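## Task

Pick up the microphone lying on the table and seat it, head pointing up, in the holder of the stand that has none, so that the holder's jaws clamp around its handle. When done, the second microphone must still be held in its own stand's holder and both stands must be standing upright on the table. If, after any single pick-up, the microphone drops or slips downward by more than a few centimetres in total, the task may be failed.

## Robot and tools

Robot: two 6-joint arms, left_arm and right_arm, each with a two-finger parallel gripper and a wrist camera (cam_left_wrist, cam_right_wrist, both 672x504). Calibrated bases: left_arm at (-0.001, +0.335, 0), right_arm at (-0.022, -0.250, 0), both facing +x. A camera stand is fixed to the floor behind the arms.

Scene frame: origin at table-top height, halfway between the nominal bases; +x out over the table, +y toward the left arm, +z up. Arm names do not match image sides. Gripper frame: fingers extend along its +z, close along its y. end_effector_position is the point between the pads, about 1 cm behind the tips. Reported poses may be a few cm off, more at long reach; weight and friction can leave the hand low, short or tilted, and small moves may not happen or go sideways, so check the pose after each move and correct tilt.

Row format (used by both motion tools): 16 numbers, left arm first then right: x, y, z (metres), qw, qx, qy, qz (unit quaternion, w first), opening; then the same eight for right_arm. These are absolute target poses in the scene frame for each gripper, not offsets. Both arms are always included; to hold an arm still, repeat its last reported pose and the opening it should keep. Opening ranges -1 (closed) to +1 (fully open, 0.094 m); between those, fingers go to where grip_measured would read that value. Each control step, commanded orientation is clipped to within 40 degrees of the measured one.

execute_actions: actions is a list with at most one item. Empty list: just report state (with all camera images by default). An action {"rows": [...], "steps": n} applies one row per 1/30 s step, up to 15 rows, n from 12 to 15 (default 15); the final row repeats. A wait {"steps": n} lets up to 300 steps pass. Any row target more than 0.6 m from the arm's last reported position along any gripper axis makes the call rejected with nothing sent. The result is read 12 steps before the action ends; those steps then run. cameras: list of names, ["all"], or [].

move: target is one row or a list of up to 15 rows (waypoints), no distance limit; each gripper moves in a straight line, arms finishing together, lasting 0.5 to 10 s total. speed: m/s per arm path, 0.002 to 2.9, default 0.25 (turning up to twice that in rad/s); one value or one per waypoint. blend: corner rounding radius in m per waypoint, 0 (default) means stop there. grip_force: pad force limit in N, 10 to 50, one value or one per arm; persists; lower force closes slowly (about 4 s at 40, 16 s at 10). blocking=false returns about 0.5 s after start. A changed opening on a later waypoint is applied after arriving, with all arms pausing. Moves do not avoid obstacles or the other arm. Fast moves lag and overshoot and hit harder. Keep paths away from an arm's own base. The result adds a "move:" line: done, off_target, moving, held, fault, etc., and limits such as paced (pose clipped) or held (steps withheld). An arm not named is done (within 10 mm and 2 degrees). Neither done nor off_target says whether there is contact.

wait: seconds 0 to 10; a running move continues and an ending move returns it early. stop: brakes the current move (needs some distance); fingers continue. zoom_image: camera plus region [x0, y0, x1, y1] in pixels, at most 504 by 504, from that camera's latest image. read_manual: licence texts only. finished_scene: scene number (1 or 2); ends and grades the scene irreversibly; the next scene's task comes in its result.

Result lines: each gripper's end_effector_position and end_effector_quat_wxyz; Hand target (pose the controller now drives toward); grip_measured (finger opening on the command scale; up to about 2.5 mm wide when empty, a few mm narrower than a squeezed hard part); grip_effort_nm (motor effort, negative = closing; not pad force, keeps some residue at rest); Joint positions (last number = opening in m); joint torques (include arm weight; joints 1-3 wrap at ±28 N m); Joint velocities, which may be omitted or say "within noise" when at rest. MOTOR HOT appears at 70 °C; an OVER-TEMPERATURE FAULT at 85 °C folds that arm and idles it until it cools below 65 °C; at 100 °C it collapses. Holding loads, straight arms and pushing at unreachable poses heat motors.

Time runs after the first robot call, including thinking time. Avoid: dropping or sliding the microphone, releasing moving parts, knocking stands over or objects off the table, hard hits or presses, arms or grippers touching each other (a clearance check does not cover grippers or wrist cameras), a gripper closing on the other's fingers, and anything contacting a wrist-camera cable. Close gently on fragile items; release by commanding an opening well above grip_measured.

Each tool is called after ">>>" by a JSON object that holds its "api" and its "payload".

## Session

>>> {"api": "execute_actions", "payload": {"actions": []}}

Scene clock: 0.00 s of 4800.00 s.
left_arm: end_effector_position=(+0.2574, +0.1938, +0.2369) grip_measured=+1.000 grip_effort_nm=n/a end_effector_quat_wxyz=(+0.569, +0.040, +0.815, -0.096) | right_arm: end_effector_position=(+0.2434, -0.2812, +0.2673) grip_measured=+1.000 grip_effort_nm=n/a end_effector_quat_wxyz=(+0.510, +0.120, +0.819, +0.236)
Joint positions: left_arm=[-0.835 0.744 0.63 -0.292 -0.569 -0.346 0.094] | right_arm=[-0.64 0.774 0.829 -0.621 -0.812 0.146 0.094]
Joint velocities: within noise
Joint torques (N m): no reading
Heat: left arm: 39 °C; right arm: 37 °C.
Hand target: left_arm +0.2573, +0.1939, +0.2393; +0.570, +0.039, +0.815, -0.097 | right_arm +0.2446, -0.2817, +0.2755; +0.520, +0.112, +0.815, +0.231

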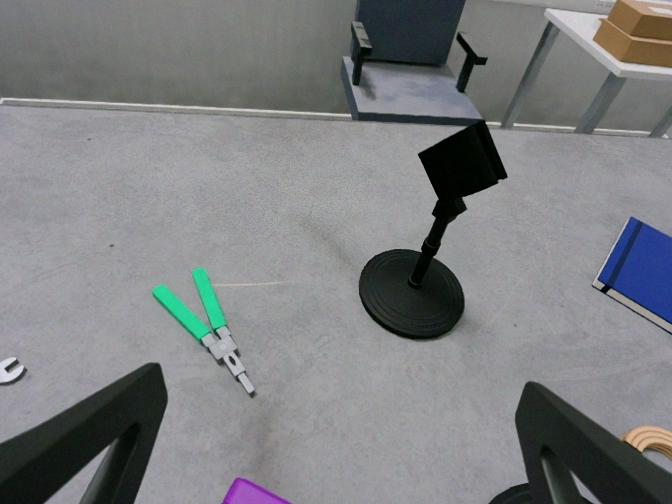

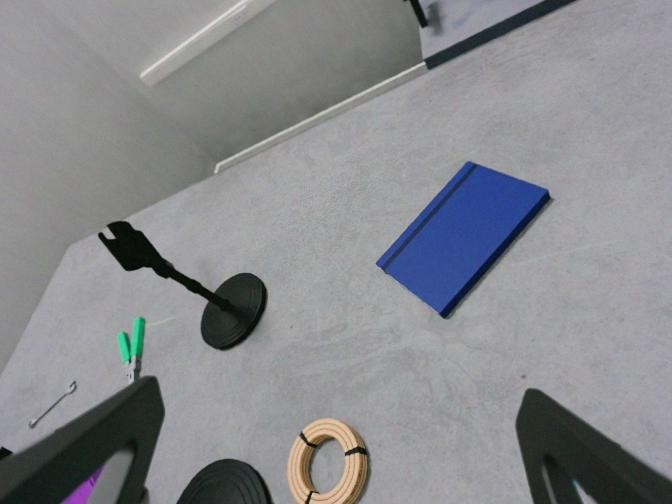

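>>> {"api": "zoom_image", "payload": {"camera": "cam_left_wrist", "region": [340, 90, 540, 350]}}

>>> {"api": "zoom_image", "payload": {"camera": "cam_right_wrist", "region": [60, 190, 300, 370]}}

Scaled by 1.938 from the camera's 672x504 image, which has a finer 960x720 frame.

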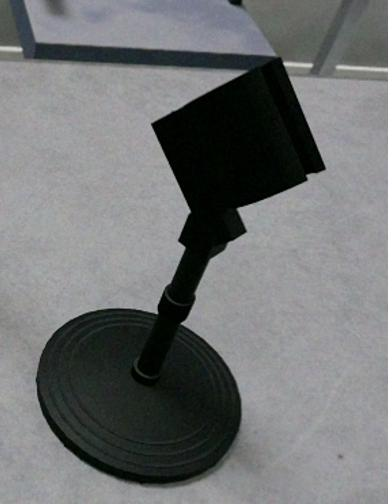

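Scaled by 2.100 from the camera's 672x504 image, which has a finer 960x720 frame.

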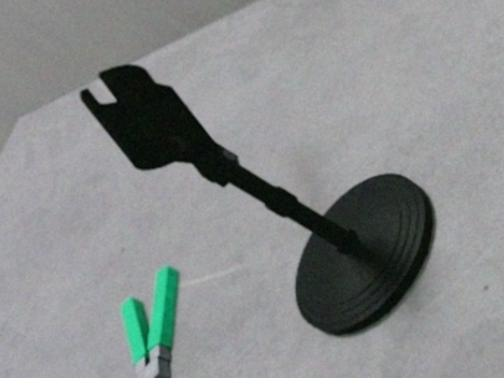

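>>> {"api": "move", "payload": {"target": [0.22, 0.22, 0.36, 0.2588, 0, 0.9659, 0, 1, 0.20, -0.28, 0.36, 0.2588, 0, 0.9659, 0, 1], "cameras": ["all"]}}

Scene clock: 4.77 s of 4800.00 s.
left_arm: end_effector_position=(+0.2235, +0.2166, +0.3542) grip_measured=+1.000 grip_effort_nm=-0.02 end_effector_quat_wxyz=(+0.332, +0.014, +0.942, -0.053) | right_arm: end_effector_position=(+0.2022, -0.2792, +0.3508) grip_measured=+1.000 grip_effort_nm=-0.01 end_effector_quat_wxyz=(+0.316, +0.000, +0.949, -0.008)
Joint positions: left_arm=[-0.72 1.255 1.838 -1.54 -0.331 -0.575 0.094] | right_arm=[-0.249 1.169 1.801 -1.567 -0.115 -0.18 0.094]
Joint torques (N m): left_arm=[0.7 -2.88 6.79 1.45 -0.11 0.14] | right_arm=[0.2 -1.62 6.06 1.88 0.09 0.24]
Heat: left arm: 40 °C; right arm: 37 °C.
Hand target: left_arm +0.2203, +0.2200, +0.3593; +0.336, +0.015, +0.940, -0.056 | right_arm +0.2001, -0.2799, +0.3593; +0.329, +0.004, +0.944, -0.014
Off the commanded pose: left_arm 0.008 m, 11 deg | right_arm 0.009 m, 7 deg.
joint sent to its limit (left arm) — joint 4 (wrist pitch), lower limit.
joint sent to its limit (right arm) — joint 4 (wrist pitch), lower limit.
Kept back: nothing.
move: off_target (left_arm, right_arm)
camera_calibration:
cam_left_wrist: T_world_to_cam=[[-0.00888977, -0.998576, 0.0525933, 0.200308], [-0.981902, -0.00123325, -0.189385, 0.326559], [0.18918, -0.0533251, -0.980493, 0.413633], [0, 0, 0, 1]] pos_world=[0.244179, 0.222483, 0.456875]
cam_right_wrist: T_world_to_cam=[[0.0286885, -0.999565, 0.00687768, -0.288628], [-0.984652, -0.0294441, -0.172025, 0.293859], [0.172153, -0.00183698, -0.985069, 0.407266], [0, 0, 0, 1]] pos_world=[0.227517, -0.279102, 0.453721]

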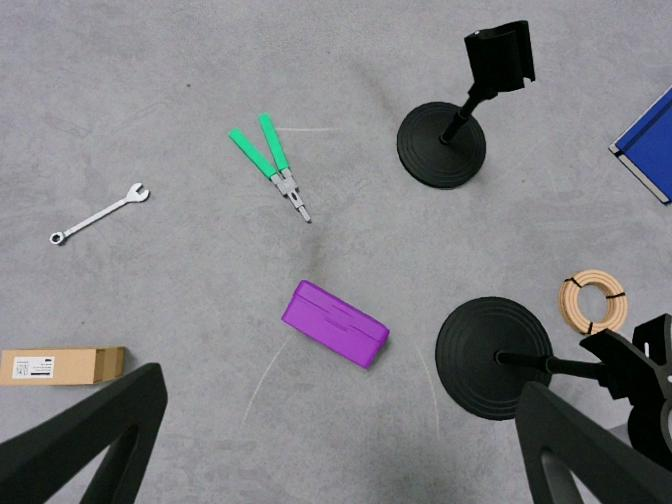

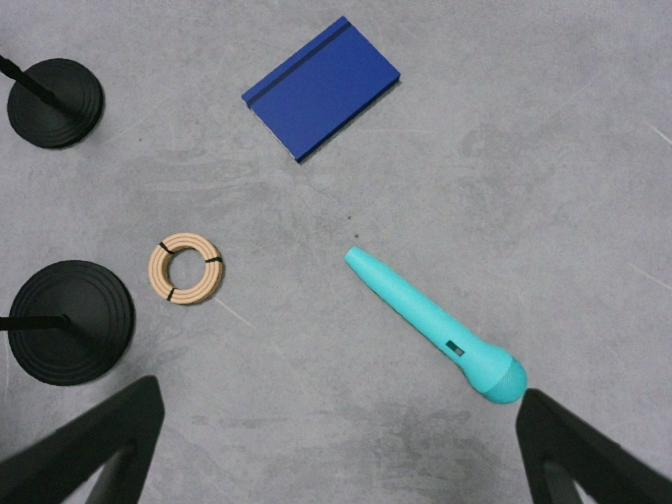

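>>> {"api": "zoom_image", "payload": {"camera": "cam_left_wrist", "region": [380, 10, 560, 200]}}

>>> {"api": "zoom_image", "payload": {"camera": "cam_left_wrist", "region": [430, 280, 672, 504]}}

>>> {"api": "zoom_image", "payload": {"camera": "cam_right_wrist", "region": [320, 220, 560, 420]}}

Scaled by 2.653 from the camera's 672x504 image, which has a finer 960x720 frame.

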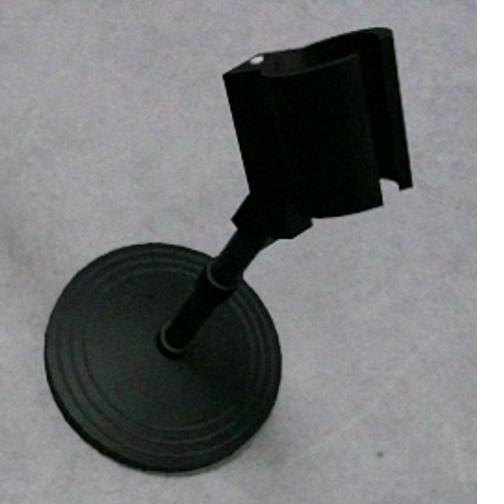

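Scaled by 2.083 from the camera's 672x504 image, which has a finer 960x720 frame.

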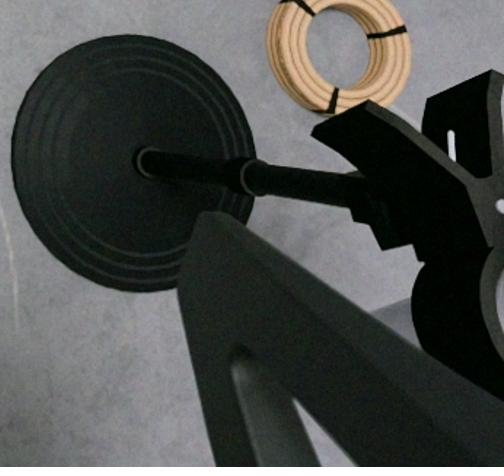

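Scaled by 2.100 from the camera's 672x504 image, which has a finer 960x720 frame.

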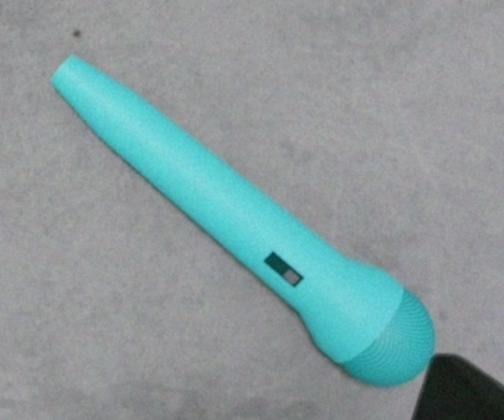

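>>> {"api": "move", "payload": {"target": [0.16, 0.22, 0.34, 0.5135, 0.4263, 0.6691, -0.3271, 1, 0.14, -0.22, 0.34, 0.5135, -0.4263, 0.6691, 0.3271, 1], "cameras": ["all"], "speed": 0.3}}

Scene clock: 11.47 s of 4800.00 s.
left_arm: end_effector_position=(+0.1634, +0.2211, +0.3340) grip_measured=+1.000 grip_effort_nm=-0.03 end_effector_quat_wxyz=(+0.517, +0.409, +0.683, -0.316) | right_arm: end_effector_position=(+0.1406, -0.2197, +0.3348) grip_measured=+1.000 grip_effort_nm=-0.02 end_effector_quat_wxyz=(+0.476, -0.273, +0.836, +0.028)
Joint positions: left_arm=[0.373 0.886 1.197 -1.537 1.284 1.205 0.094] | right_arm=[-0.729 0.764 1.396 -1.568 -0.827 -1.042 0.094]
Joint torques (N m): left_arm=[-0.35 0.53 7.36 0.76 0.66 0.16] | right_arm=[0.23 2.63 5.55 1.66 -0.47 -0.36]
Heat: left arm: 40 °C; right arm: 37 °C.
Hand target: left_arm +0.1606, +0.2188, +0.3398; +0.522, +0.416, +0.674, -0.315 | right_arm +0.1412, -0.2188, +0.3397; +0.480, -0.294, +0.827, +0.017
Off the commanded pose: left_arm 0.007 m, 3 deg | right_arm 0.005 m, 43 deg; orientation clipped.
joint sent to its limit (left arm) — joint 4 (wrist pitch), lower limit.
joint sent to its limit (right arm) — joint 4 (wrist pitch), lower limit.
Kept back: nothing.
move: off_target (left_arm, right_arm); limits=paced
camera_calibration:
cam_left_wrist: T_world_to_cam=[[-0.852669, -0.522395, 0.00769708, 0.252815], [-0.363556, 0.582697, -0.726836, 0.213139], [0.375211, -0.622549, -0.686768, 0.402764], [0, 0, 0, 1]] pos_world=[0.141934, 0.258614, 0.429576]
cam_right_wrist: T_world_to_cam=[[0.511442, -0.831781, 0.215795, -0.328099], [-0.693011, -0.547728, -0.468753, 0.176719], [0.508097, 0.090192, -0.856564, 0.332184], [0, 0, 0, 1]] pos_world=[0.12149, -0.206073, 0.438177]

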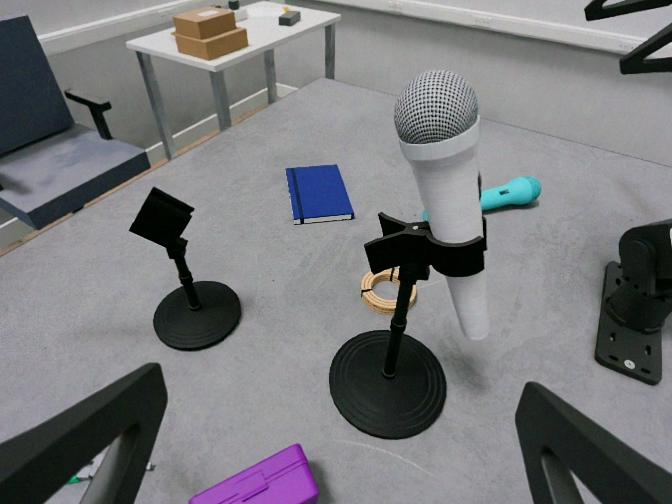

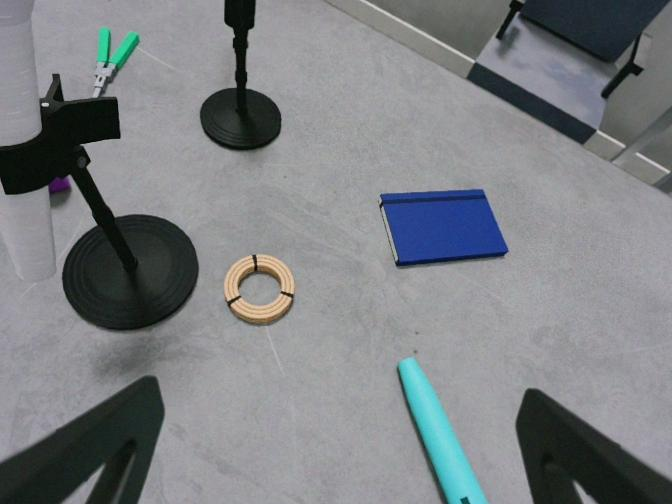

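>>> {"api": "zoom_image", "payload": {"camera": "cam_left_wrist", "region": [340, 180, 520, 330]}}

>>> {"api": "zoom_image", "payload": {"camera": "cam_left_wrist", "region": [110, 170, 250, 360]}}

>>> {"api": "zoom_image", "payload": {"camera": "cam_right_wrist", "region": [0, 0, 140, 300]}}

Scaled by 2.800 from the camera's 672x504 image, which has a finer 960x720 frame.

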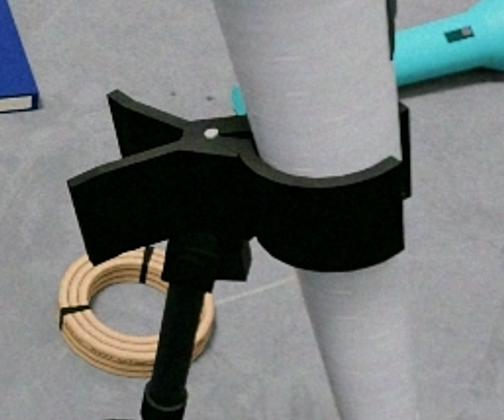

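Scaled by 2.653 from the camera's 672x504 image, which has a finer 960x720 frame.

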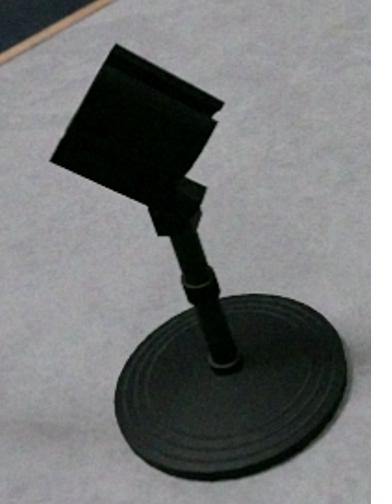

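Scaled by 1.680 from the camera's 672x504 image, which has a finer 960x720 frame.

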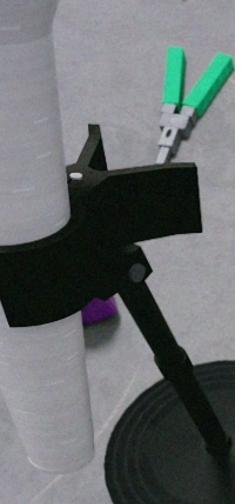

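>>> {"api": "move", "payload": {"target": [0.4055, 0.172, 0.212, 0.5566, 0.3916, 0.6518, -0.3345, 1, 0.1406, -0.2197, 0.3348, 0.476, -0.273, 0.836, 0.028, 1], "cameras": ["all"], "speed": 0.2}}

Scene clock: 20.23 s of 4800.00 s.
left_arm: end_effector_position=(+0.4016, +0.1742, +0.2121) grip_measured=+1.000 grip_effort_nm=-0.03 end_effector_quat_wxyz=(+0.555, +0.393, +0.652, -0.334) | right_arm: end_effector_position=(+0.1403, -0.2199, +0.3340) grip_measured=+1.000 grip_effort_nm=-0.01 end_effector_quat_wxyz=(+0.474, -0.269, +0.838, +0.030)
Joint positions: left_arm=[-0.038 1.597 0.886 0.393 1.034 0.275 0.094] | right_arm=[-0.724 0.764 1.396 -1.568 -0.82 -1.029 0.094]
Joint torques (N m): left_arm=[-0.51 -5.91 7.88 1.96 0.15 -0.02] | right_arm=[-0.5 1.88 3.96 1.68 -0.44 0]
Heat: left arm: 41 °C; right arm: 37 °C.
Hand target: left_arm +0.4054, +0.1721, +0.2120; +0.557, +0.392, +0.652, -0.334 | right_arm +0.1406, -0.2197, +0.3348; +0.476, -0.273, +0.836, +0.028
Off the commanded pose: left_arm 0.004 m, 0 deg | right_arm 0.001 m, 1 deg.
Kept back: nothing.
move: done
camera_calibration:
cam_left_wrist: T_world_to_cam=[[-0.851656, -0.524061, 0.00642735, 0.4326], [-0.320465, 0.511009, -0.797604, 0.248632], [0.414709, -0.681344, -0.603147, 0.177129], [0, 0, 0, 1]] pos_world=[0.374648, 0.220342, 0.302364]
cam_right_wrist: T_world_to_cam=[[0.508036, -0.835887, 0.207829, -0.325744], [-0.699774, -0.541233, -0.466245, 0.17763], [0.502211, 0.0914363, -0.859897, 0.333932], [0, 0, 0, 1]] pos_world=[0.122085, -0.206679, 0.437665]

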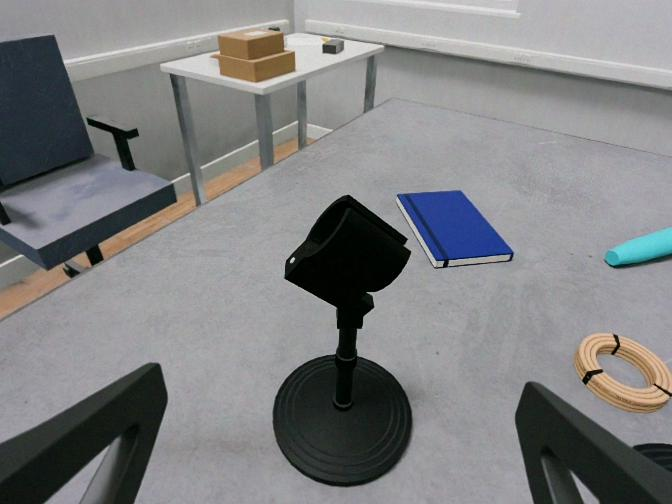

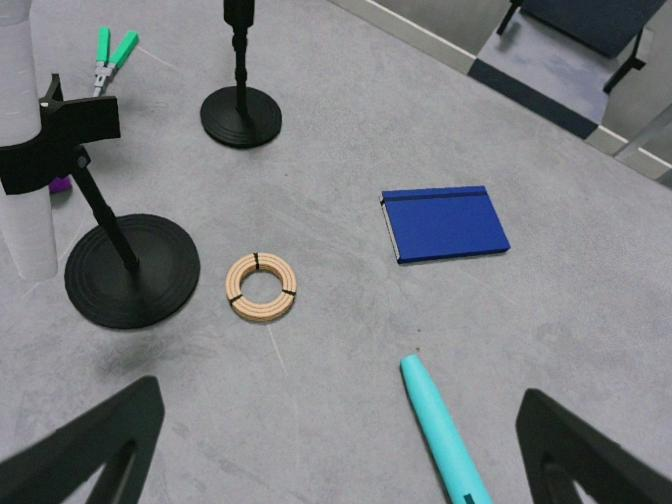

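>>> {"api": "zoom_image", "payload": {"camera": "cam_left_wrist", "region": [260, 180, 430, 330]}}

>>> {"api": "zoom_image", "payload": {"camera": "cam_right_wrist", "region": [180, 0, 300, 130]}}

Scaled by 2.965 from the camera's 672x504 image, which has a finer 960x720 frame.

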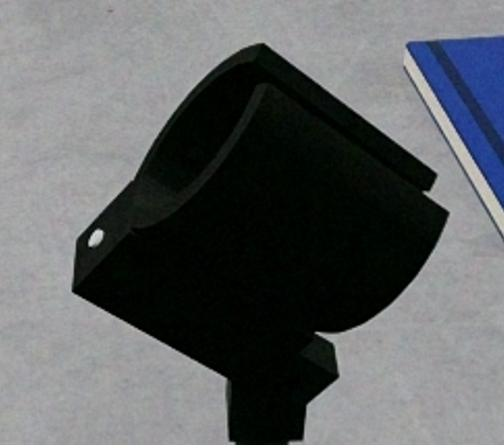

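Scaled by 3.877 from the camera's 672x504 image, which has a finer 960x720 frame.

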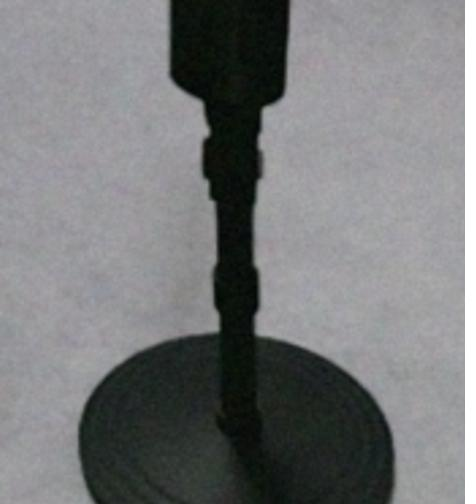

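>>> {"api": "move", "payload": {"target": [[0.4016, 0.1742, 0.2121, 0.555, 0.393, 0.652, -0.334, 1, 0.20, -0.33, 0.28, 0.1206, 0.3794, 0.9160, -0.05, 1],[0.4016, 0.1742, 0.2121, 0.555, 0.393, 0.652, -0.334, 1, 0.228, -0.412, 0.17, 0.02, 0.8873, 0.4589, -0.0387, 1]], "cameras": ["cam_right_wrist"], "speed": 0.35, "blend": 0.05}}

Scene clock: 51.43 s of 4800.00 s.
left_arm: end_effector_position=(+0.4018, +0.1742, +0.2126) grip_measured=+1.000 grip_effort_nm=-0.02 end_effector_quat_wxyz=(+0.556, +0.393, +0.652, -0.334) | right_arm: end_effector_position=(+0.2212, -0.4090, +0.1659) grip_measured=+1.000 grip_effort_nm=-0.02 end_effector_quat_wxyz=(+0.009, +0.882, +0.469, -0.051)
Joint positions: left_arm=[-0.038 1.597 0.886 0.396 1.033 0.274 0.094] | right_arm=[-0.552 1.687 1.595 -1.517 0.096 1.646 0.094]
Joint torques (N m): left_arm=[0.16 -7.34 7.12 1.81 0.2 0.08] | right_arm=[-0.53 -5.82 6.46 0.48 0.09 0.28]
Heat: left arm: 45 °C; right arm: 36 °C.
Hand target: left_arm +0.4015, +0.1742, +0.2121; +0.555, +0.393, +0.652, -0.334 | right_arm +0.2279, -0.4120, +0.1701; +0.020, +0.887, +0.459, -0.039
Off the commanded pose: left_arm 0.001 m, 0 deg | right_arm 0.008 m, 2 deg.
Kept back: nothing.
move: done
camera_calibration:
cam_right_wrist: T_world_to_cam=[[-0.841261, 0.54058, 0.00727551, 0.404731], [0.505749, 0.782159, 0.36393, 0.190288], [0.191042, 0.309839, -0.931398, 0.335988], [0, 0, 0, 1]] pos_world=[0.180058, -0.471727, 0.240743]
Images, in order (width x height): cam_right_wrist 672x504.

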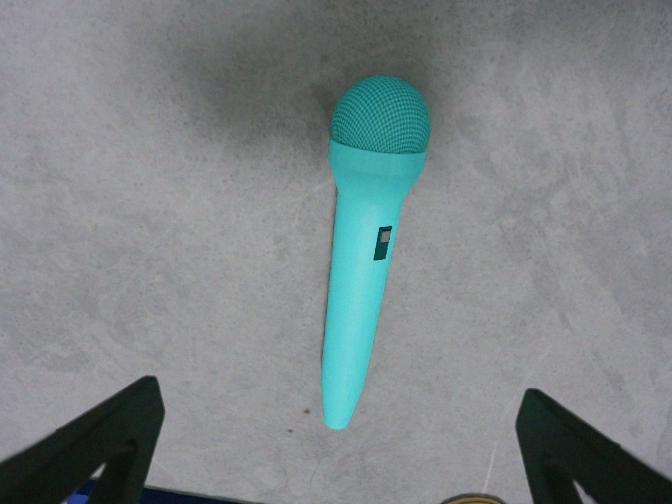

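>>> {"api": "move", "payload": {"target": [0.4016, 0.1742, 0.2121, 0.555, 0.393, 0.652, -0.334, 1, 0.214, -0.4005, 0.095, 0.0187, 0.9021, 0.4289, -0.0394, 1], "cameras": ["cam_right_wrist"], "speed": 0.15}}

Scene clock: 57.00 s of 4800.00 s.
left_arm: end_effector_position=(+0.4018, +0.1742, +0.2126) grip_measured=+1.000 grip_effort_nm=-0.02 end_effector_quat_wxyz=(+0.556, +0.393, +0.652, -0.334) | right_arm: end_effector_position=(+0.2107, -0.4023, +0.0898) grip_measured=+1.000 grip_effort_nm=-0.02 end_effector_quat_wxyz=(+0.006, +0.900, +0.433, -0.052)
Joint positions: left_arm=[-0.038 1.597 0.886 0.396 1.033 0.274 0.094] | right_arm=[-0.552 1.651 1.252 -1.221 0.092 1.726 0.094]
Joint torques (N m): left_arm=[0.13 -7.32 7.09 1.81 0.2 0.08] | right_arm=[0.31 -8.05 4.3 0.43 0.11 0.31]
Heat: left arm: 45 °C; right arm: 37 °C.
Hand target: left_arm +0.4015, +0.1742, +0.2121; +0.555, +0.393, +0.652, -0.334 | right_arm +0.2140, -0.4005, +0.0951; +0.018, +0.902, +0.429, -0.039
Off the commanded pose: left_arm 0.001 m, 0 deg | right_arm 0.006 m, 2 deg.
Kept back: nothing.
move: done
camera_calibration:
cam_right_wrist: T_world_to_cam=[[-0.795669, 0.605642, 0.0104002, 0.409148], [0.567234, 0.738966, 0.363558, 0.187762], [0.212501, 0.295172, -0.931513, 0.254709], [0, 0, 0, 1]] pos_world=[0.164915, -0.46173, 0.164747]
Images, in order (width x height): cam_right_wrist 672x504.

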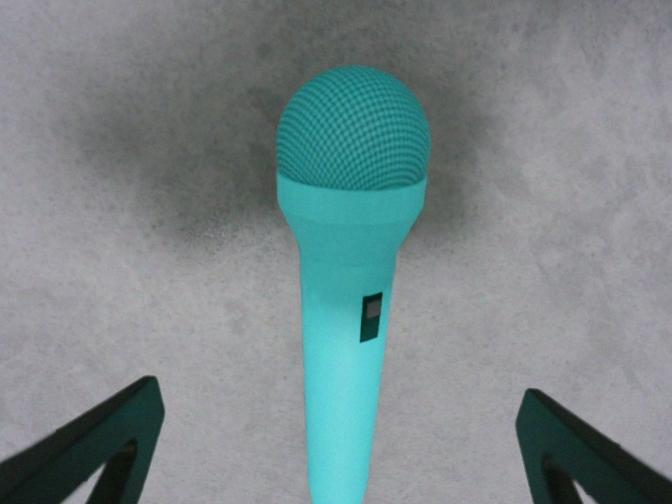

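>>> {"api": "move", "payload": {"target": [0.4016, 0.1742, 0.2121, 0.555, 0.393, 0.652, -0.334, 1, 0.2102, -0.4007, 0.0405, 0.0184, 0.9054, 0.4219, -0.0395, 1], "cameras": ["cam_right_wrist"], "speed": 0.1}}

Scene clock: 60.37 s of 4800.00 s.
left_arm: end_effector_position=(+0.4018, +0.1742, +0.2126) grip_measured=+1.000 grip_effort_nm=-0.02 end_effector_quat_wxyz=(+0.556, +0.393, +0.652, -0.334) | right_arm: end_effector_position=(+0.2083, -0.4009, +0.0426) grip_measured=+1.000 grip_effort_nm=-0.02 end_effector_quat_wxyz=(+0.018, +0.902, +0.429, -0.044)
Joint positions: left_arm=[-0.038 1.597 0.886 0.396 1.033 0.274 0.094] | right_arm=[-0.552 1.66 1.07 -1.002 0.092 1.735 0.094]
Joint torques (N m): left_arm=[0.16 -7.35 7.1 1.81 0.2 0.09] | right_arm=[-0.29 -5.27 4.27 0.52 0.09 0.31]
Heat: left arm: 45 °C; right arm: 38 °C.
Hand target: left_arm +0.4015, +0.1742, +0.2121; +0.555, +0.393, +0.652, -0.334 | right_arm +0.2101, -0.4007, +0.0405; +0.018, +0.906, +0.422, -0.040
Off the commanded pose: left_arm 0.001 m, 0 deg | right_arm 0.003 m, 1 deg.
Kept back: nothing.
move: done
camera_calibration:
cam_right_wrist: T_world_to_cam=[[-0.790037, 0.612793, -0.0180649, 0.409707], [0.564911, 0.739121, 0.366846, 0.205728], [0.238153, 0.279617, -0.930106, 0.199198], [0, 0, 0, 1]] pos_world=[0.160027, -0.458822, 0.117207]
Images, in order (width x height): cam_right_wrist 672x504.

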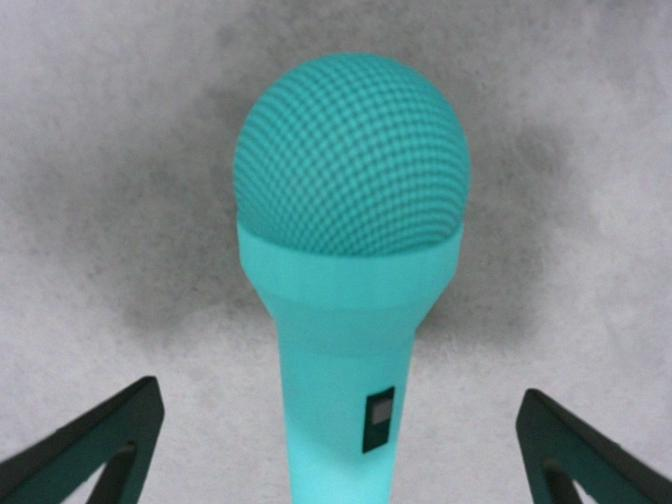

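>>> {"api": "move", "payload": {"target": [0.4016, 0.1742, 0.2121, 0.555, 0.393, 0.652, -0.334, 1, 0.2073, -0.4009, 0.0215, 0.0184, 0.9054, 0.4219, -0.0395, 1], "cameras": ["cam_right_wrist"], "speed": 0.06}}

Scene clock: 62.20 s of 4800.00 s.
left_arm: end_effector_position=(+0.4018, +0.1742, +0.2126) grip_measured=+1.000 grip_effort_nm=-0.02 end_effector_quat_wxyz=(+0.556, +0.393, +0.652, -0.334) | right_arm: end_effector_position=(+0.2066, -0.3999, +0.0238) grip_measured=+1.000 grip_effort_nm=-0.02 end_effector_quat_wxyz=(+0.018, +0.902, +0.428, -0.044)
Joint positions: left_arm=[-0.038 1.597 0.886 0.396 1.033 0.274 0.094] | right_arm=[-0.552 1.68 1.011 -0.922 0.092 1.736 0.094]
Joint torques (N m): left_arm=[0.14 -7.32 7.12 1.81 0.21 0.08] | right_arm=[-0.91 -5.31 4.15 0.53 0.13 0.23]
Heat: left arm: 45 °C; right arm: 38 °C.
Hand target: left_arm +0.4015, +0.1742, +0.2121; +0.555, +0.393, +0.652, -0.334 | right_arm +0.2072, -0.4009, +0.0215; +0.018, +0.906, +0.422, -0.040
Off the commanded pose: left_arm 0.001 m, 0 deg | right_arm 0.003 m, 1 deg.
Kept back: nothing.
move: done
camera_calibration:
cam_right_wrist: T_world_to_cam=[[-0.789772, 0.613086, -0.0196281, 0.407518], [0.564692, 0.739182, 0.367061, 0.21287], [0.239549, 0.27881, -0.92999, 0.18123], [0, 0, 0, 1]] pos_world=[0.158227, -0.457722, 0.0984043]
Images, in order (width x height): cam_right_wrist 672x504.

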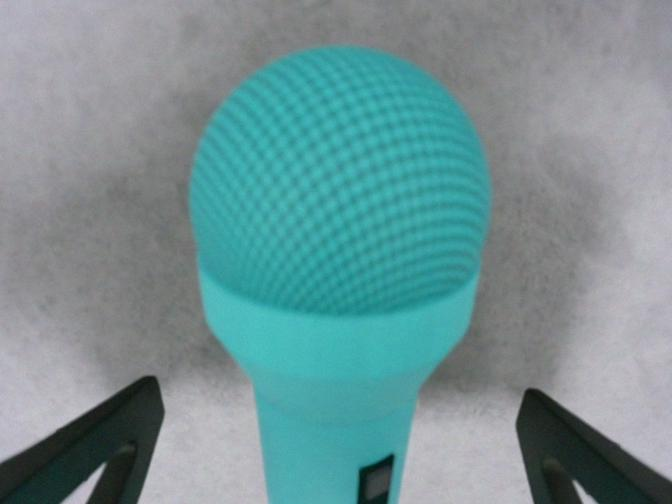

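>>> {"api": "move", "payload": {"target": [0.4016, 0.1742, 0.2121, 0.555, 0.393, 0.652, -0.334, 1, 0.2073, -0.4009, 0.0215, 0.0184, 0.9054, 0.4219, -0.0395, -0.45], "cameras": ["cam_right_wrist"], "grip_force": [50, 40]}}

Scene clock: 65.80 s of 4800.00 s.
left_arm: end_effector_position=(+0.4018, +0.1742, +0.2126) grip_measured=+1.000 grip_effort_nm=-0.02 end_effector_quat_wxyz=(+0.556, +0.393, +0.652, -0.334) | right_arm: end_effector_position=(+0.2070, -0.4001, +0.0238) grip_measured=-0.269 grip_effort_nm=-0.82 end_effector_quat_wxyz=(+0.019, +0.902, +0.428, -0.043)
Joint positions: left_arm=[-0.038 1.597 0.886 0.396 1.033 0.274 0.094] | right_arm=[-0.552 1.68 1.011 -0.92 0.092 1.736 0.034]
Joint torques (N m): left_arm=[0.16 -7.32 7.08 1.81 0.2 0.08] | right_arm=[-0.76 -5.29 4.12 0.5 0.12 0.22]
Heat: left arm: 45 °C; right arm: 38 °C.
Hand target: left_arm +0.4015, +0.1742, +0.2121; +0.555, +0.393, +0.652, -0.334 | right_arm +0.2072, -0.4009, +0.0215; +0.018, +0.906, +0.422, -0.040
Off the commanded pose: left_arm 0.001 m, 0 deg | right_arm 0.002 m, 1 deg.
Kept back: nothing.
grip_force (N): 50, 40
move: done
camera_calibration:
cam_right_wrist: T_world_to_cam=[[-0.789717, 0.613095, -0.0214844, 0.408056], [0.564132, 0.739517, 0.367247, 0.213073], [0.241046, 0.277901, -0.929875, 0.180546], [0, 0, 0, 1]] pos_world=[0.158528, -0.457922, 0.0984017]
Images, in order (width x height): cam_right_wrist 672x504.

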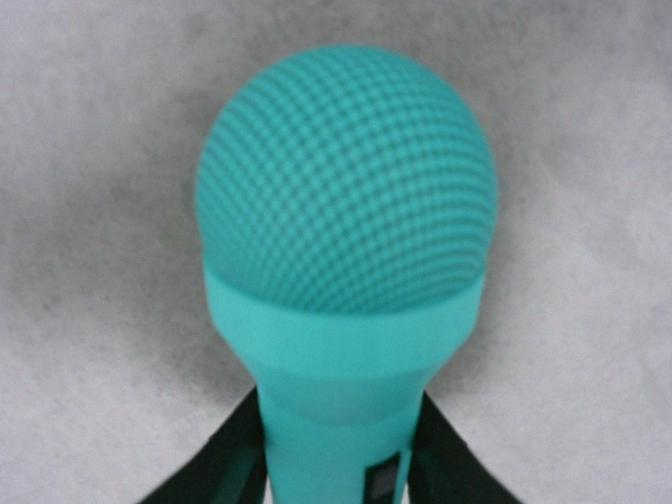

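>>> {"api": "move", "payload": {"target": [[0.4016, 0.1742, 0.2121, 0.555, 0.393, 0.652, -0.334, 1, 0.2073, -0.4009, 0.0215, 0.0184, 0.9054, 0.4219, -0.0395, 0.3],[0.4016, 0.1742, 0.2121, 0.555, 0.393, 0.652, -0.334, 1, 0.2438, -0.3562, 0.0225, 0.0184, 0.9054, 0.4219, -0.0395, 0.3]], "cameras": ["cam_right_wrist"], "speed": 0.08, "grip_force": [50, 50]}}

Scene clock: 79.27 s of 4800.00 s.
left_arm: end_effector_position=(+0.4018, +0.1742, +0.2126) grip_measured=+1.000 grip_effort_nm=-0.02 end_effector_quat_wxyz=(+0.556, +0.393, +0.652, -0.334) | right_arm: end_effector_position=(+0.2375, -0.3561, +0.0177) grip_measured=+0.298 grip_effort_nm=0.07 end_effector_quat_wxyz=(+0.017, +0.902, +0.428, -0.045)
Joint positions: left_arm=[-0.038 1.597 0.886 0.396 1.033 0.274 0.094] | right_arm=[-0.365 1.733 1.046 -0.923 0.088 1.924 0.061]
Joint torques (N m): left_arm=[0.13 -7.34 7.09 1.8 0.2 0.08] | right_arm=[-0.01 -5.57 6.78 0.13 0.08 0.29]
Heat: left arm: 45 °C; right arm: 38 °C.
Hand target: left_arm +0.4015, +0.1742, +0.2121; +0.555, +0.393, +0.652, -0.334 | right_arm +0.2437, -0.3562, +0.0225; +0.018, +0.906, +0.422, -0.039
Off the commanded pose: left_arm 0.001 m, 0 deg | right_arm 0.008 m, 1 deg.
Kept back: nothing.
move: done
camera_calibration:
cam_right_wrist: T_world_to_cam=[[-0.789769, 0.613158, -0.0173743, 0.404929], [0.565669, 0.738972, 0.365976, 0.164962], [0.23724, 0.279208, -0.930462, 0.156636], [0, 0, 0, 1]] pos_world=[0.189327, -0.413922, 0.0924076]
Images, in order (width x height): cam_right_wrist 672x504.

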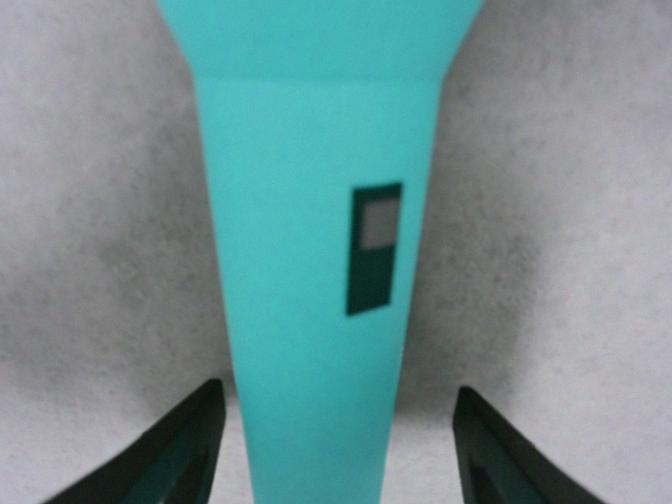

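>>> {"api": "move", "payload": {"target": [0.4016, 0.1742, 0.2121, 0.555, 0.393, 0.652, -0.334, 1, 0.2495, -0.3585, 0.028, 0.0184, 0.9054, 0.4219, -0.0395, 0.3], "cameras": ["cam_right_wrist"], "speed": 0.08}}

Scene clock: 81.07 s of 4800.00 s.
left_arm: end_effector_position=(+0.4018, +0.1742, +0.2126) grip_measured=+1.000 grip_effort_nm=-0.02 end_effector_quat_wxyz=(+0.556, +0.393, +0.652, -0.334) | right_arm: end_effector_position=(+0.2441, -0.3583, +0.0232) grip_measured=+0.298 grip_effort_nm=0.07 end_effector_quat_wxyz=(+0.018, +0.903, +0.427, -0.044)
Joint positions: left_arm=[-0.038 1.597 0.886 0.396 1.033 0.274 0.094] | right_arm=[-0.365 1.747 1.086 -0.947 0.088 1.927 0.061]
Joint torques (N m): left_arm=[0.14 -7.34 7.08 1.81 0.2 0.08] | right_arm=[-0.16 -5.61 6.74 0.13 0.11 0.26]
Heat: left arm: 45 °C; right arm: 38 °C.
Hand target: left_arm +0.4015, +0.1742, +0.2121; +0.555, +0.393, +0.652, -0.334 | right_arm +0.2495, -0.3585, +0.0280; +0.019, +0.906, +0.422, -0.039
Off the commanded pose: left_arm 0.001 m, 0 deg | right_arm 0.007 m, 1 deg.
Kept back: nothing.
move: done
camera_calibration:
cam_right_wrist: T_world_to_cam=[[-0.788109, 0.615205, -0.0201897, 0.412089], [0.566589, 0.737866, 0.366783, 0.160252], [0.240544, 0.277626, -0.930087, 0.159406], [0, 0, 0, 1]] pos_world=[0.195629, -0.416019, 0.0978036]
Images, in order (width x height): cam_right_wrist 672x504.

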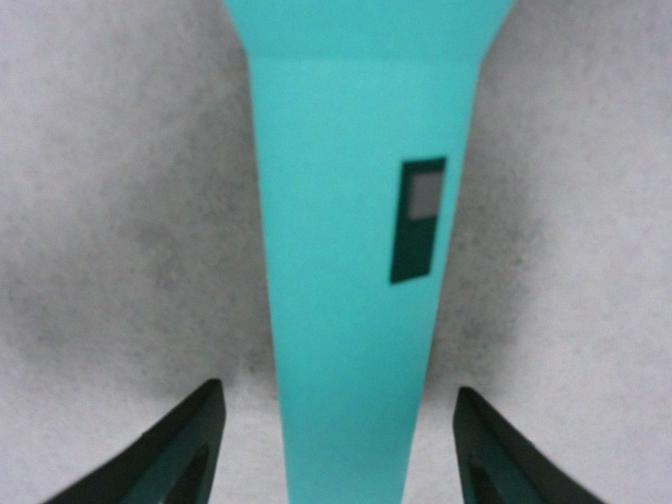

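>>> {"api": "move", "payload": {"target": [0.4016, 0.1742, 0.2121, 0.555, 0.393, 0.652, -0.334, 1, 0.2495, -0.3585, 0.028, 0.0184, 0.9054, 0.4219, -0.0395, -0.65], "cameras": ["cam_right_wrist"], "grip_force": [50, 45]}}

Scene clock: 82.87 s of 4800.00 s.
left_arm: end_effector_position=(+0.4018, +0.1742, +0.2126) grip_measured=+1.000 grip_effort_nm=-0.02 end_effector_quat_wxyz=(+0.556, +0.393, +0.652, -0.334) | right_arm: end_effector_position=(+0.2433, -0.3580, +0.0233) grip_measured=-0.328 grip_effort_nm=-0.88 end_effector_quat_wxyz=(+0.017, +0.903, +0.427, -0.045)
Joint positions: left_arm=[-0.038 1.597 0.886 0.396 1.033 0.274 0.094] | right_arm=[-0.365 1.747 1.086 -0.95 0.088 1.927 0.032]
Joint torques (N m): left_arm=[0.13 -7.35 7.09 1.81 0.2 0.09] | right_arm=[-0.16 -5.71 6.72 0.13 0.11 0.28]
Heat: left arm: 45 °C; right arm: 38 °C.
Hand target: left_arm +0.4015, +0.1742, +0.2121; +0.555, +0.393, +0.652, -0.334 | right_arm +0.2494, -0.3585, +0.0280; +0.019, +0.906, +0.422, -0.039
Off the commanded pose: left_arm 0.001 m, 0 deg | right_arm 0.008 m, 1 deg.
Kept back: nothing.
grip_force (N): 50, 45
move: done
camera_calibration:
cam_right_wrist: T_world_to_cam=[[-0.788152, 0.615249, -0.0168831, 0.411199], [0.567836, 0.73745, 0.365691, 0.16006], [0.237441, 0.278633, -0.930583, 0.160758], [0, 0, 0, 1]] pos_world=[0.195029, -0.415819, 0.0980083]
Images, in order (width x height): cam_right_wrist 672x504.

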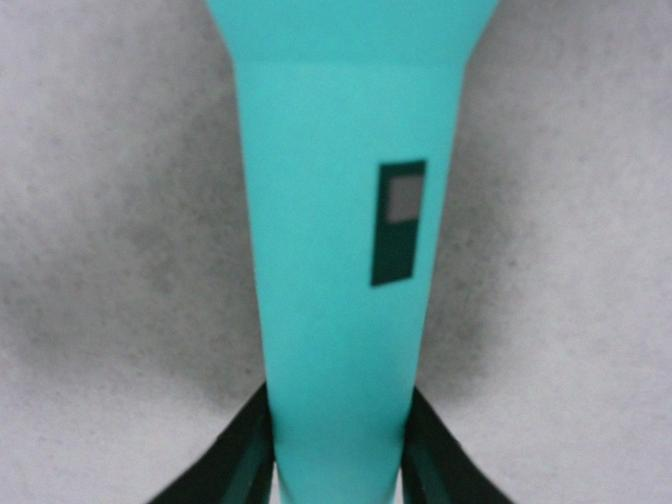

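>>> {"api": "move", "payload": {"target": [0.4016, 0.1742, 0.2121, 0.555, 0.393, 0.652, -0.334, 1, 0.2495, -0.3585, 0.12, 0.0184, 0.9054, 0.4219, -0.0395, -0.65], "cameras": ["cam_right_wrist"], "speed": 0.12}}

Scene clock: 84.60 s of 4800.00 s.
left_arm: end_effector_position=(+0.4018, +0.1742, +0.2126) grip_measured=+1.000 grip_effort_nm=-0.02 end_effector_quat_wxyz=(+0.556, +0.393, +0.652, -0.334) | right_arm: end_effector_position=(+0.2458, -0.3582, +0.1045) grip_measured=-0.330 grip_effort_nm=-0.95 end_effector_quat_wxyz=(+0.005, +0.902, +0.428, -0.054)
Joint positions: left_arm=[-0.038 1.597 0.886 0.396 1.033 0.274 0.094] | right_arm=[-0.365 1.704 1.369 -1.306 0.084 1.927 0.031]
Joint torques (N m): left_arm=[0.13 -7.34 7.1 1.81 0.2 0.08] | right_arm=[-0.1 -8.65 7.36 0.01 0.15 0.27]
Heat: left arm: 45 °C; right arm: 39 °C.
Hand target: left_arm +0.4015, +0.1742, +0.2121; +0.555, +0.393, +0.652, -0.334 | right_arm +0.2492, -0.3585, +0.1197; +0.018, +0.906, +0.422, -0.039
Off the commanded pose: left_arm 0.001 m, 0 deg | right_arm 0.016 m, 2 deg.
Kept back: nothing.
grip_force (N): 50, 45
move: off_target (right_arm)
camera_calibration:
cam_right_wrist: T_world_to_cam=[[-0.788059, 0.615474, 0.0124673, 0.411597], [0.577765, 0.732482, 0.360079, 0.125381], [0.212487, 0.290967, -0.932838, 0.24659], [0, 0, 0, 1]] pos_world=[0.199524, -0.416916, 0.17975]
Images, in order (width x height): cam_right_wrist 672x504.

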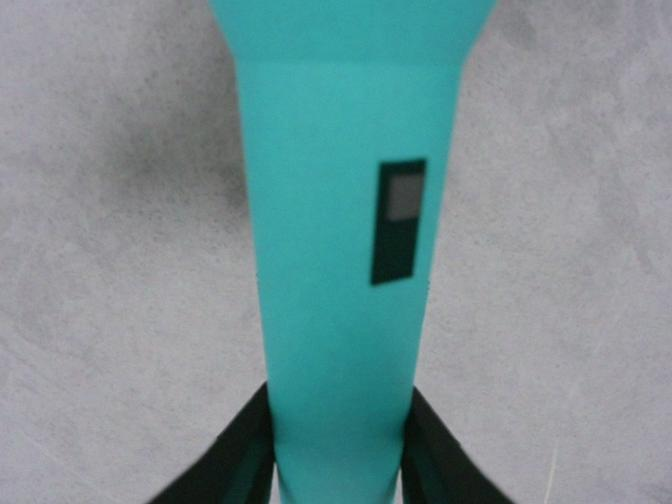

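>>> {"api": "move", "payload": {"target": [[0.349, 0.130, 0.42, 0.561, 0.4305, 0.561, -0.4305, 1, 0.25, -0.33, 0.30, 0.2241, 0.483, 0.8365, -0.1294, -0.65],[0.349, 0.130, 0.42, 0.561, 0.4305, 0.561, -0.4305, 1, 0.30, -0.2, 0.35, 0.5736, 0, 0.8192, 0, -0.65],[0.349, 0.130, 0.42, 0.561, 0.4305, 0.561, -0.4305, 1, 0.37, -0.03, 0.36, 0.5792, -0.4056, 0.5792, 0.4056, -0.65]], "cameras": ["all"], "speed": 0.32, "blend": 0.04}}

Scene clock: 95.00 s of 4800.00 s.
left_arm: end_effector_position=(+0.3575, +0.1320, +0.4066) grip_measured=+1.000 grip_effort_nm=-0.02 end_effector_quat_wxyz=(+0.558, +0.423, +0.571, -0.428) | right_arm: end_effector_position=(+0.3701, -0.0342, +0.3345) grip_measured=-0.330 grip_effort_nm=-0.95 end_effector_quat_wxyz=(+0.557, -0.390, +0.609, +0.408)
Joint positions: left_arm=[-0.124 1.451 1.349 0.077 1.177 0.008 0.094] | right_arm=[0.13 1.533 1.182 0.258 -1.038 -0.017 0.031]
Joint torques (N m): left_arm=[-0.47 -7.72 9.43 1.62 0.15 -0.04] | right_arm=[0.14 -5.86 9.62 2.71 -0.2 0.25]
Heat: left arm: 46 °C; right arm: 39 °C.
Hand target: left_arm +0.3488, +0.1300, +0.4198; +0.561, +0.430, +0.561, -0.431 | right_arm +0.3685, -0.0306, +0.3594; +0.579, -0.406, +0.580, +0.405
Off the commanded pose: left_arm 0.016 m, 1 deg | right_arm 0.026 m, 5 deg.
Kept back: nothing.
grip_force (N): 50, 45
move: off_target (left_arm, right_arm)
camera_calibration:
cam_left_wrist: T_world_to_cam=[[-0.941663, -0.335005, 0.0322774, 0.368381], [-0.186866, 0.440665, -0.878006, 0.405467], [0.279913, -0.832818, -0.47756, 0.301101], [0, 0, 0, 1]] pos_world=[0.338377, 0.195496, 0.487906]
cam_right_wrist: T_world_to_cam=[[0.940458, -0.337361, -0.0415483, -0.347012], [-0.200631, -0.452271, -0.869021, 0.392217], [0.274382, 0.825614, -0.493027, 0.188618], [0, 0, 0, 1]] pos_world=[0.353288, -0.0954054, 0.419422]

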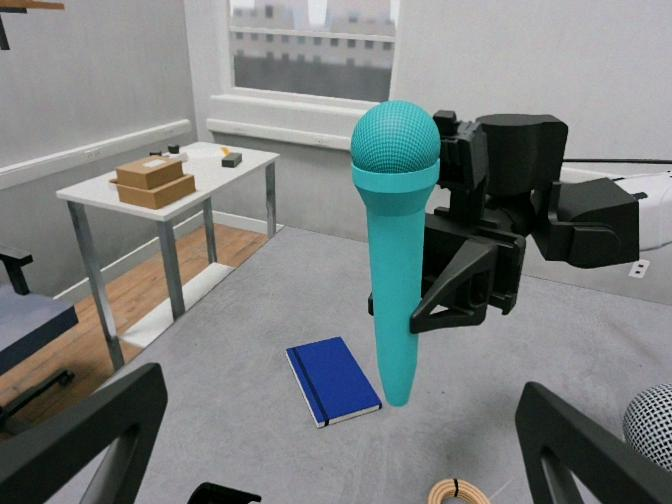

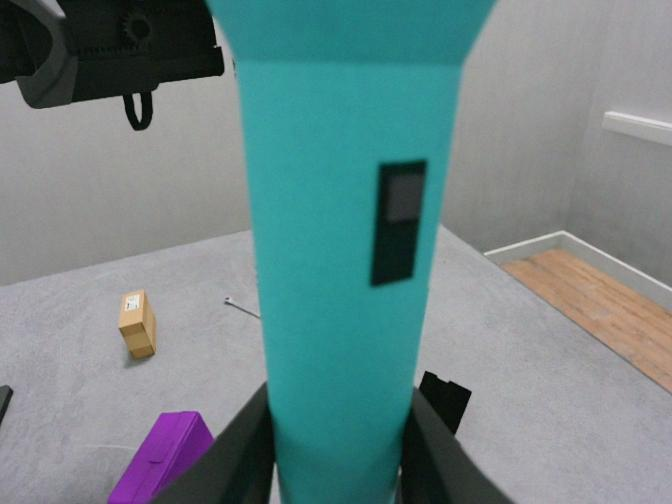

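>>> {"api": "zoom_image", "payload": {"camera": "cam_left_wrist", "region": [320, 90, 520, 420]}}

Scaled by 1.527 from the camera's 672x504 image, which has a finer 960x720 frame.

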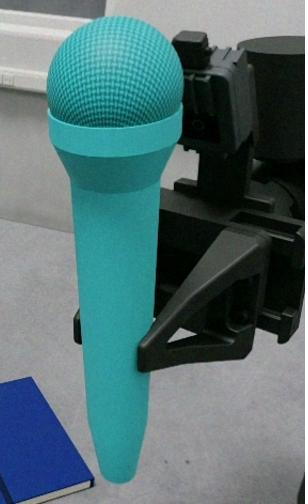

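>>> {"api": "move", "payload": {"target": [0.3424, 0.0516, 0.3917, 0.5454, 0.3993, 0.5754, -0.4598, 0.5, 0.37, -0.03, 0.36, 0.5792, -0.4056, 0.5792, 0.4056, -0.65], "cameras": ["all"], "speed": 0.12}}

Scene clock: 105.10 s of 4800.00 s.
left_arm: end_effector_position=(+0.3378, +0.0532, +0.3999) grip_measured=+0.502 grip_effort_nm=-0.11 end_effector_quat_wxyz=(+0.551, +0.406, +0.568, -0.458) | right_arm: end_effector_position=(+0.3700, -0.0341, +0.3351) grip_measured=-0.330 grip_effort_nm=-0.95 end_effector_quat_wxyz=(+0.557, -0.390, +0.608, +0.408)
Joint positions: left_arm=[-0.378 1.456 1.281 0.218 0.945 -0.108 0.071] | right_arm=[0.13 1.533 1.182 0.262 -1.039 -0.015 0.031]
Joint torques (N m): left_arm=[-0.03 -5.22 6.43 1.96 -0.03 -0.04] | right_arm=[0.24 -5.82 9.65 2.68 -0.21 0.23]
Heat: left arm: 47 °C; right arm: 40 °C.
Hand target: left_arm +0.3421, +0.0516, +0.3917; +0.545, +0.400, +0.576, -0.460 | right_arm +0.3685, -0.0306, +0.3594; +0.579, -0.406, +0.580, +0.405
Off the commanded pose: left_arm 0.010 m, 1 deg | right_arm 0.025 m, 5 deg.
Kept back: nothing.
grip_force (N): 50, 45
move: off_target (right_arm)
camera_calibration:
cam_left_wrist: T_world_to_cam=[[-0.945952, -0.311103, 0.0915969, 0.30017], [-0.218271, 0.401844, -0.889314, 0.447747], [0.239861, -0.861241, -0.44803, 0.241047], [0, 0, 0, 1]] pos_world=[0.323859, 0.121059, 0.478689]
cam_right_wrist: T_world_to_cam=[[0.940834, -0.33638, -0.0409816, -0.347114], [-0.199148, -0.451009, -0.870018, 0.392584], [0.274173, 0.826704, -0.491314, 0.18846], [0, 0, 0, 1]] pos_world=[0.353088, -0.0955041, 0.419923]

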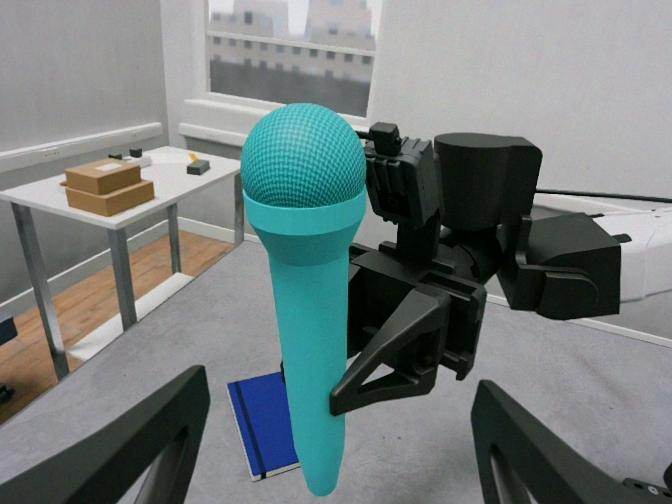

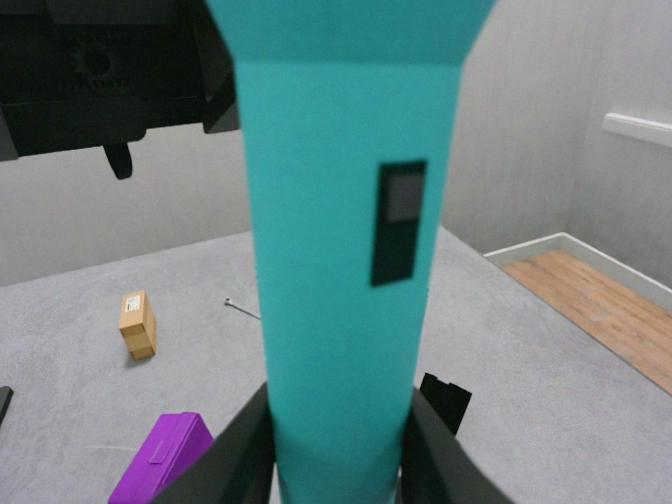

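>>> {"api": "move", "payload": {"target": [0.366, 0.0105, 0.380, 0.5334, 0.3936, 0.5863, -0.4655, 0.5, 0.37, -0.03, 0.36, 0.5792, -0.4056, 0.5792, 0.4056, -0.65], "cameras": ["all"], "speed": 0.08}}

Scene clock: 108.40 s of 4800.00 s.
left_arm: end_effector_position=(+0.3624, +0.0135, +0.3722) grip_measured=+0.502 grip_effort_nm=-0.11 end_effector_quat_wxyz=(+0.527, +0.395, +0.591, -0.465) | right_arm: end_effector_position=(+0.3700, -0.0341, +0.3351) grip_measured=-0.330 grip_effort_nm=-0.95 end_effector_quat_wxyz=(+0.557, -0.390, +0.608, +0.408)
Joint positions: left_arm=[-0.458 1.599 1.351 0.229 0.865 -0.121 0.071] | right_arm=[0.13 1.533 1.182 0.262 -1.039 -0.015 0.031]
Joint torques (N m): left_arm=[-0.29 -6.75 10.14 2.03 0.01 -0.03] | right_arm=[0.18 -5.74 9.61 2.7 -0.21 0.24]
Heat: left arm: 47 °C; right arm: 41 °C.
Hand target: left_arm +0.3657, +0.0108, +0.3800; +0.534, +0.394, +0.586, -0.466 | right_arm +0.3685, -0.0306, +0.3594; +0.579, -0.406, +0.580, +0.405
Off the commanded pose: left_arm 0.009 m, 1 deg | right_arm 0.025 m, 5 deg.
Kept back: nothing.
grip_force (N): 50, 45
move: off_target (right_arm)
camera_calibration:
cam_left_wrist: T_world_to_cam=[[-0.93761, -0.313874, 0.14957, 0.289036], [-0.278252, 0.419434, -0.86409, 0.456585], [0.208481, -0.851797, -0.480601, 0.211868], [0, 0, 0, 1]] pos_world=[0.353878, 0.0796824, 0.453124]
cam_right_wrist: T_world_to_cam=[[0.940834, -0.33638, -0.0409816, -0.347114], [-0.199148, -0.451009, -0.870018, 0.392584], [0.274173, 0.826704, -0.491314, 0.18846], [0, 0, 0, 1]] pos_world=[0.353088, -0.0955041, 0.419923]

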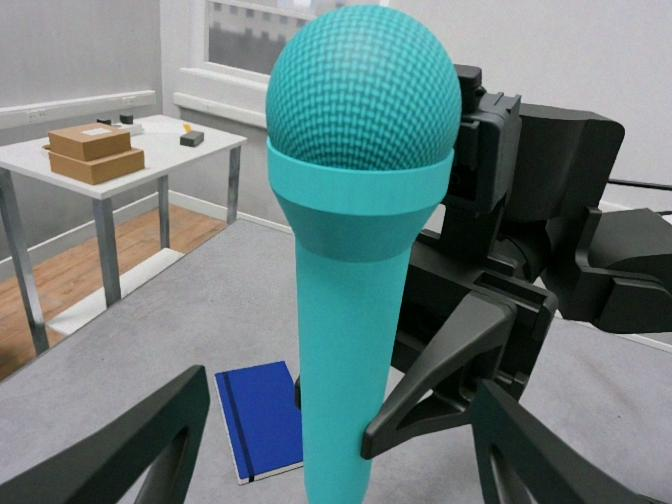

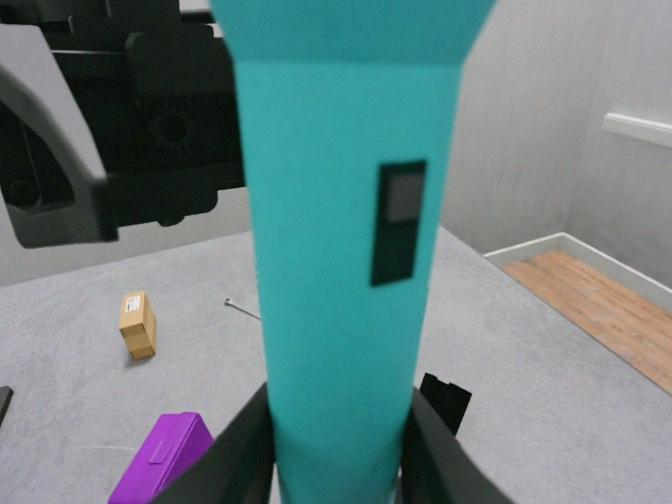

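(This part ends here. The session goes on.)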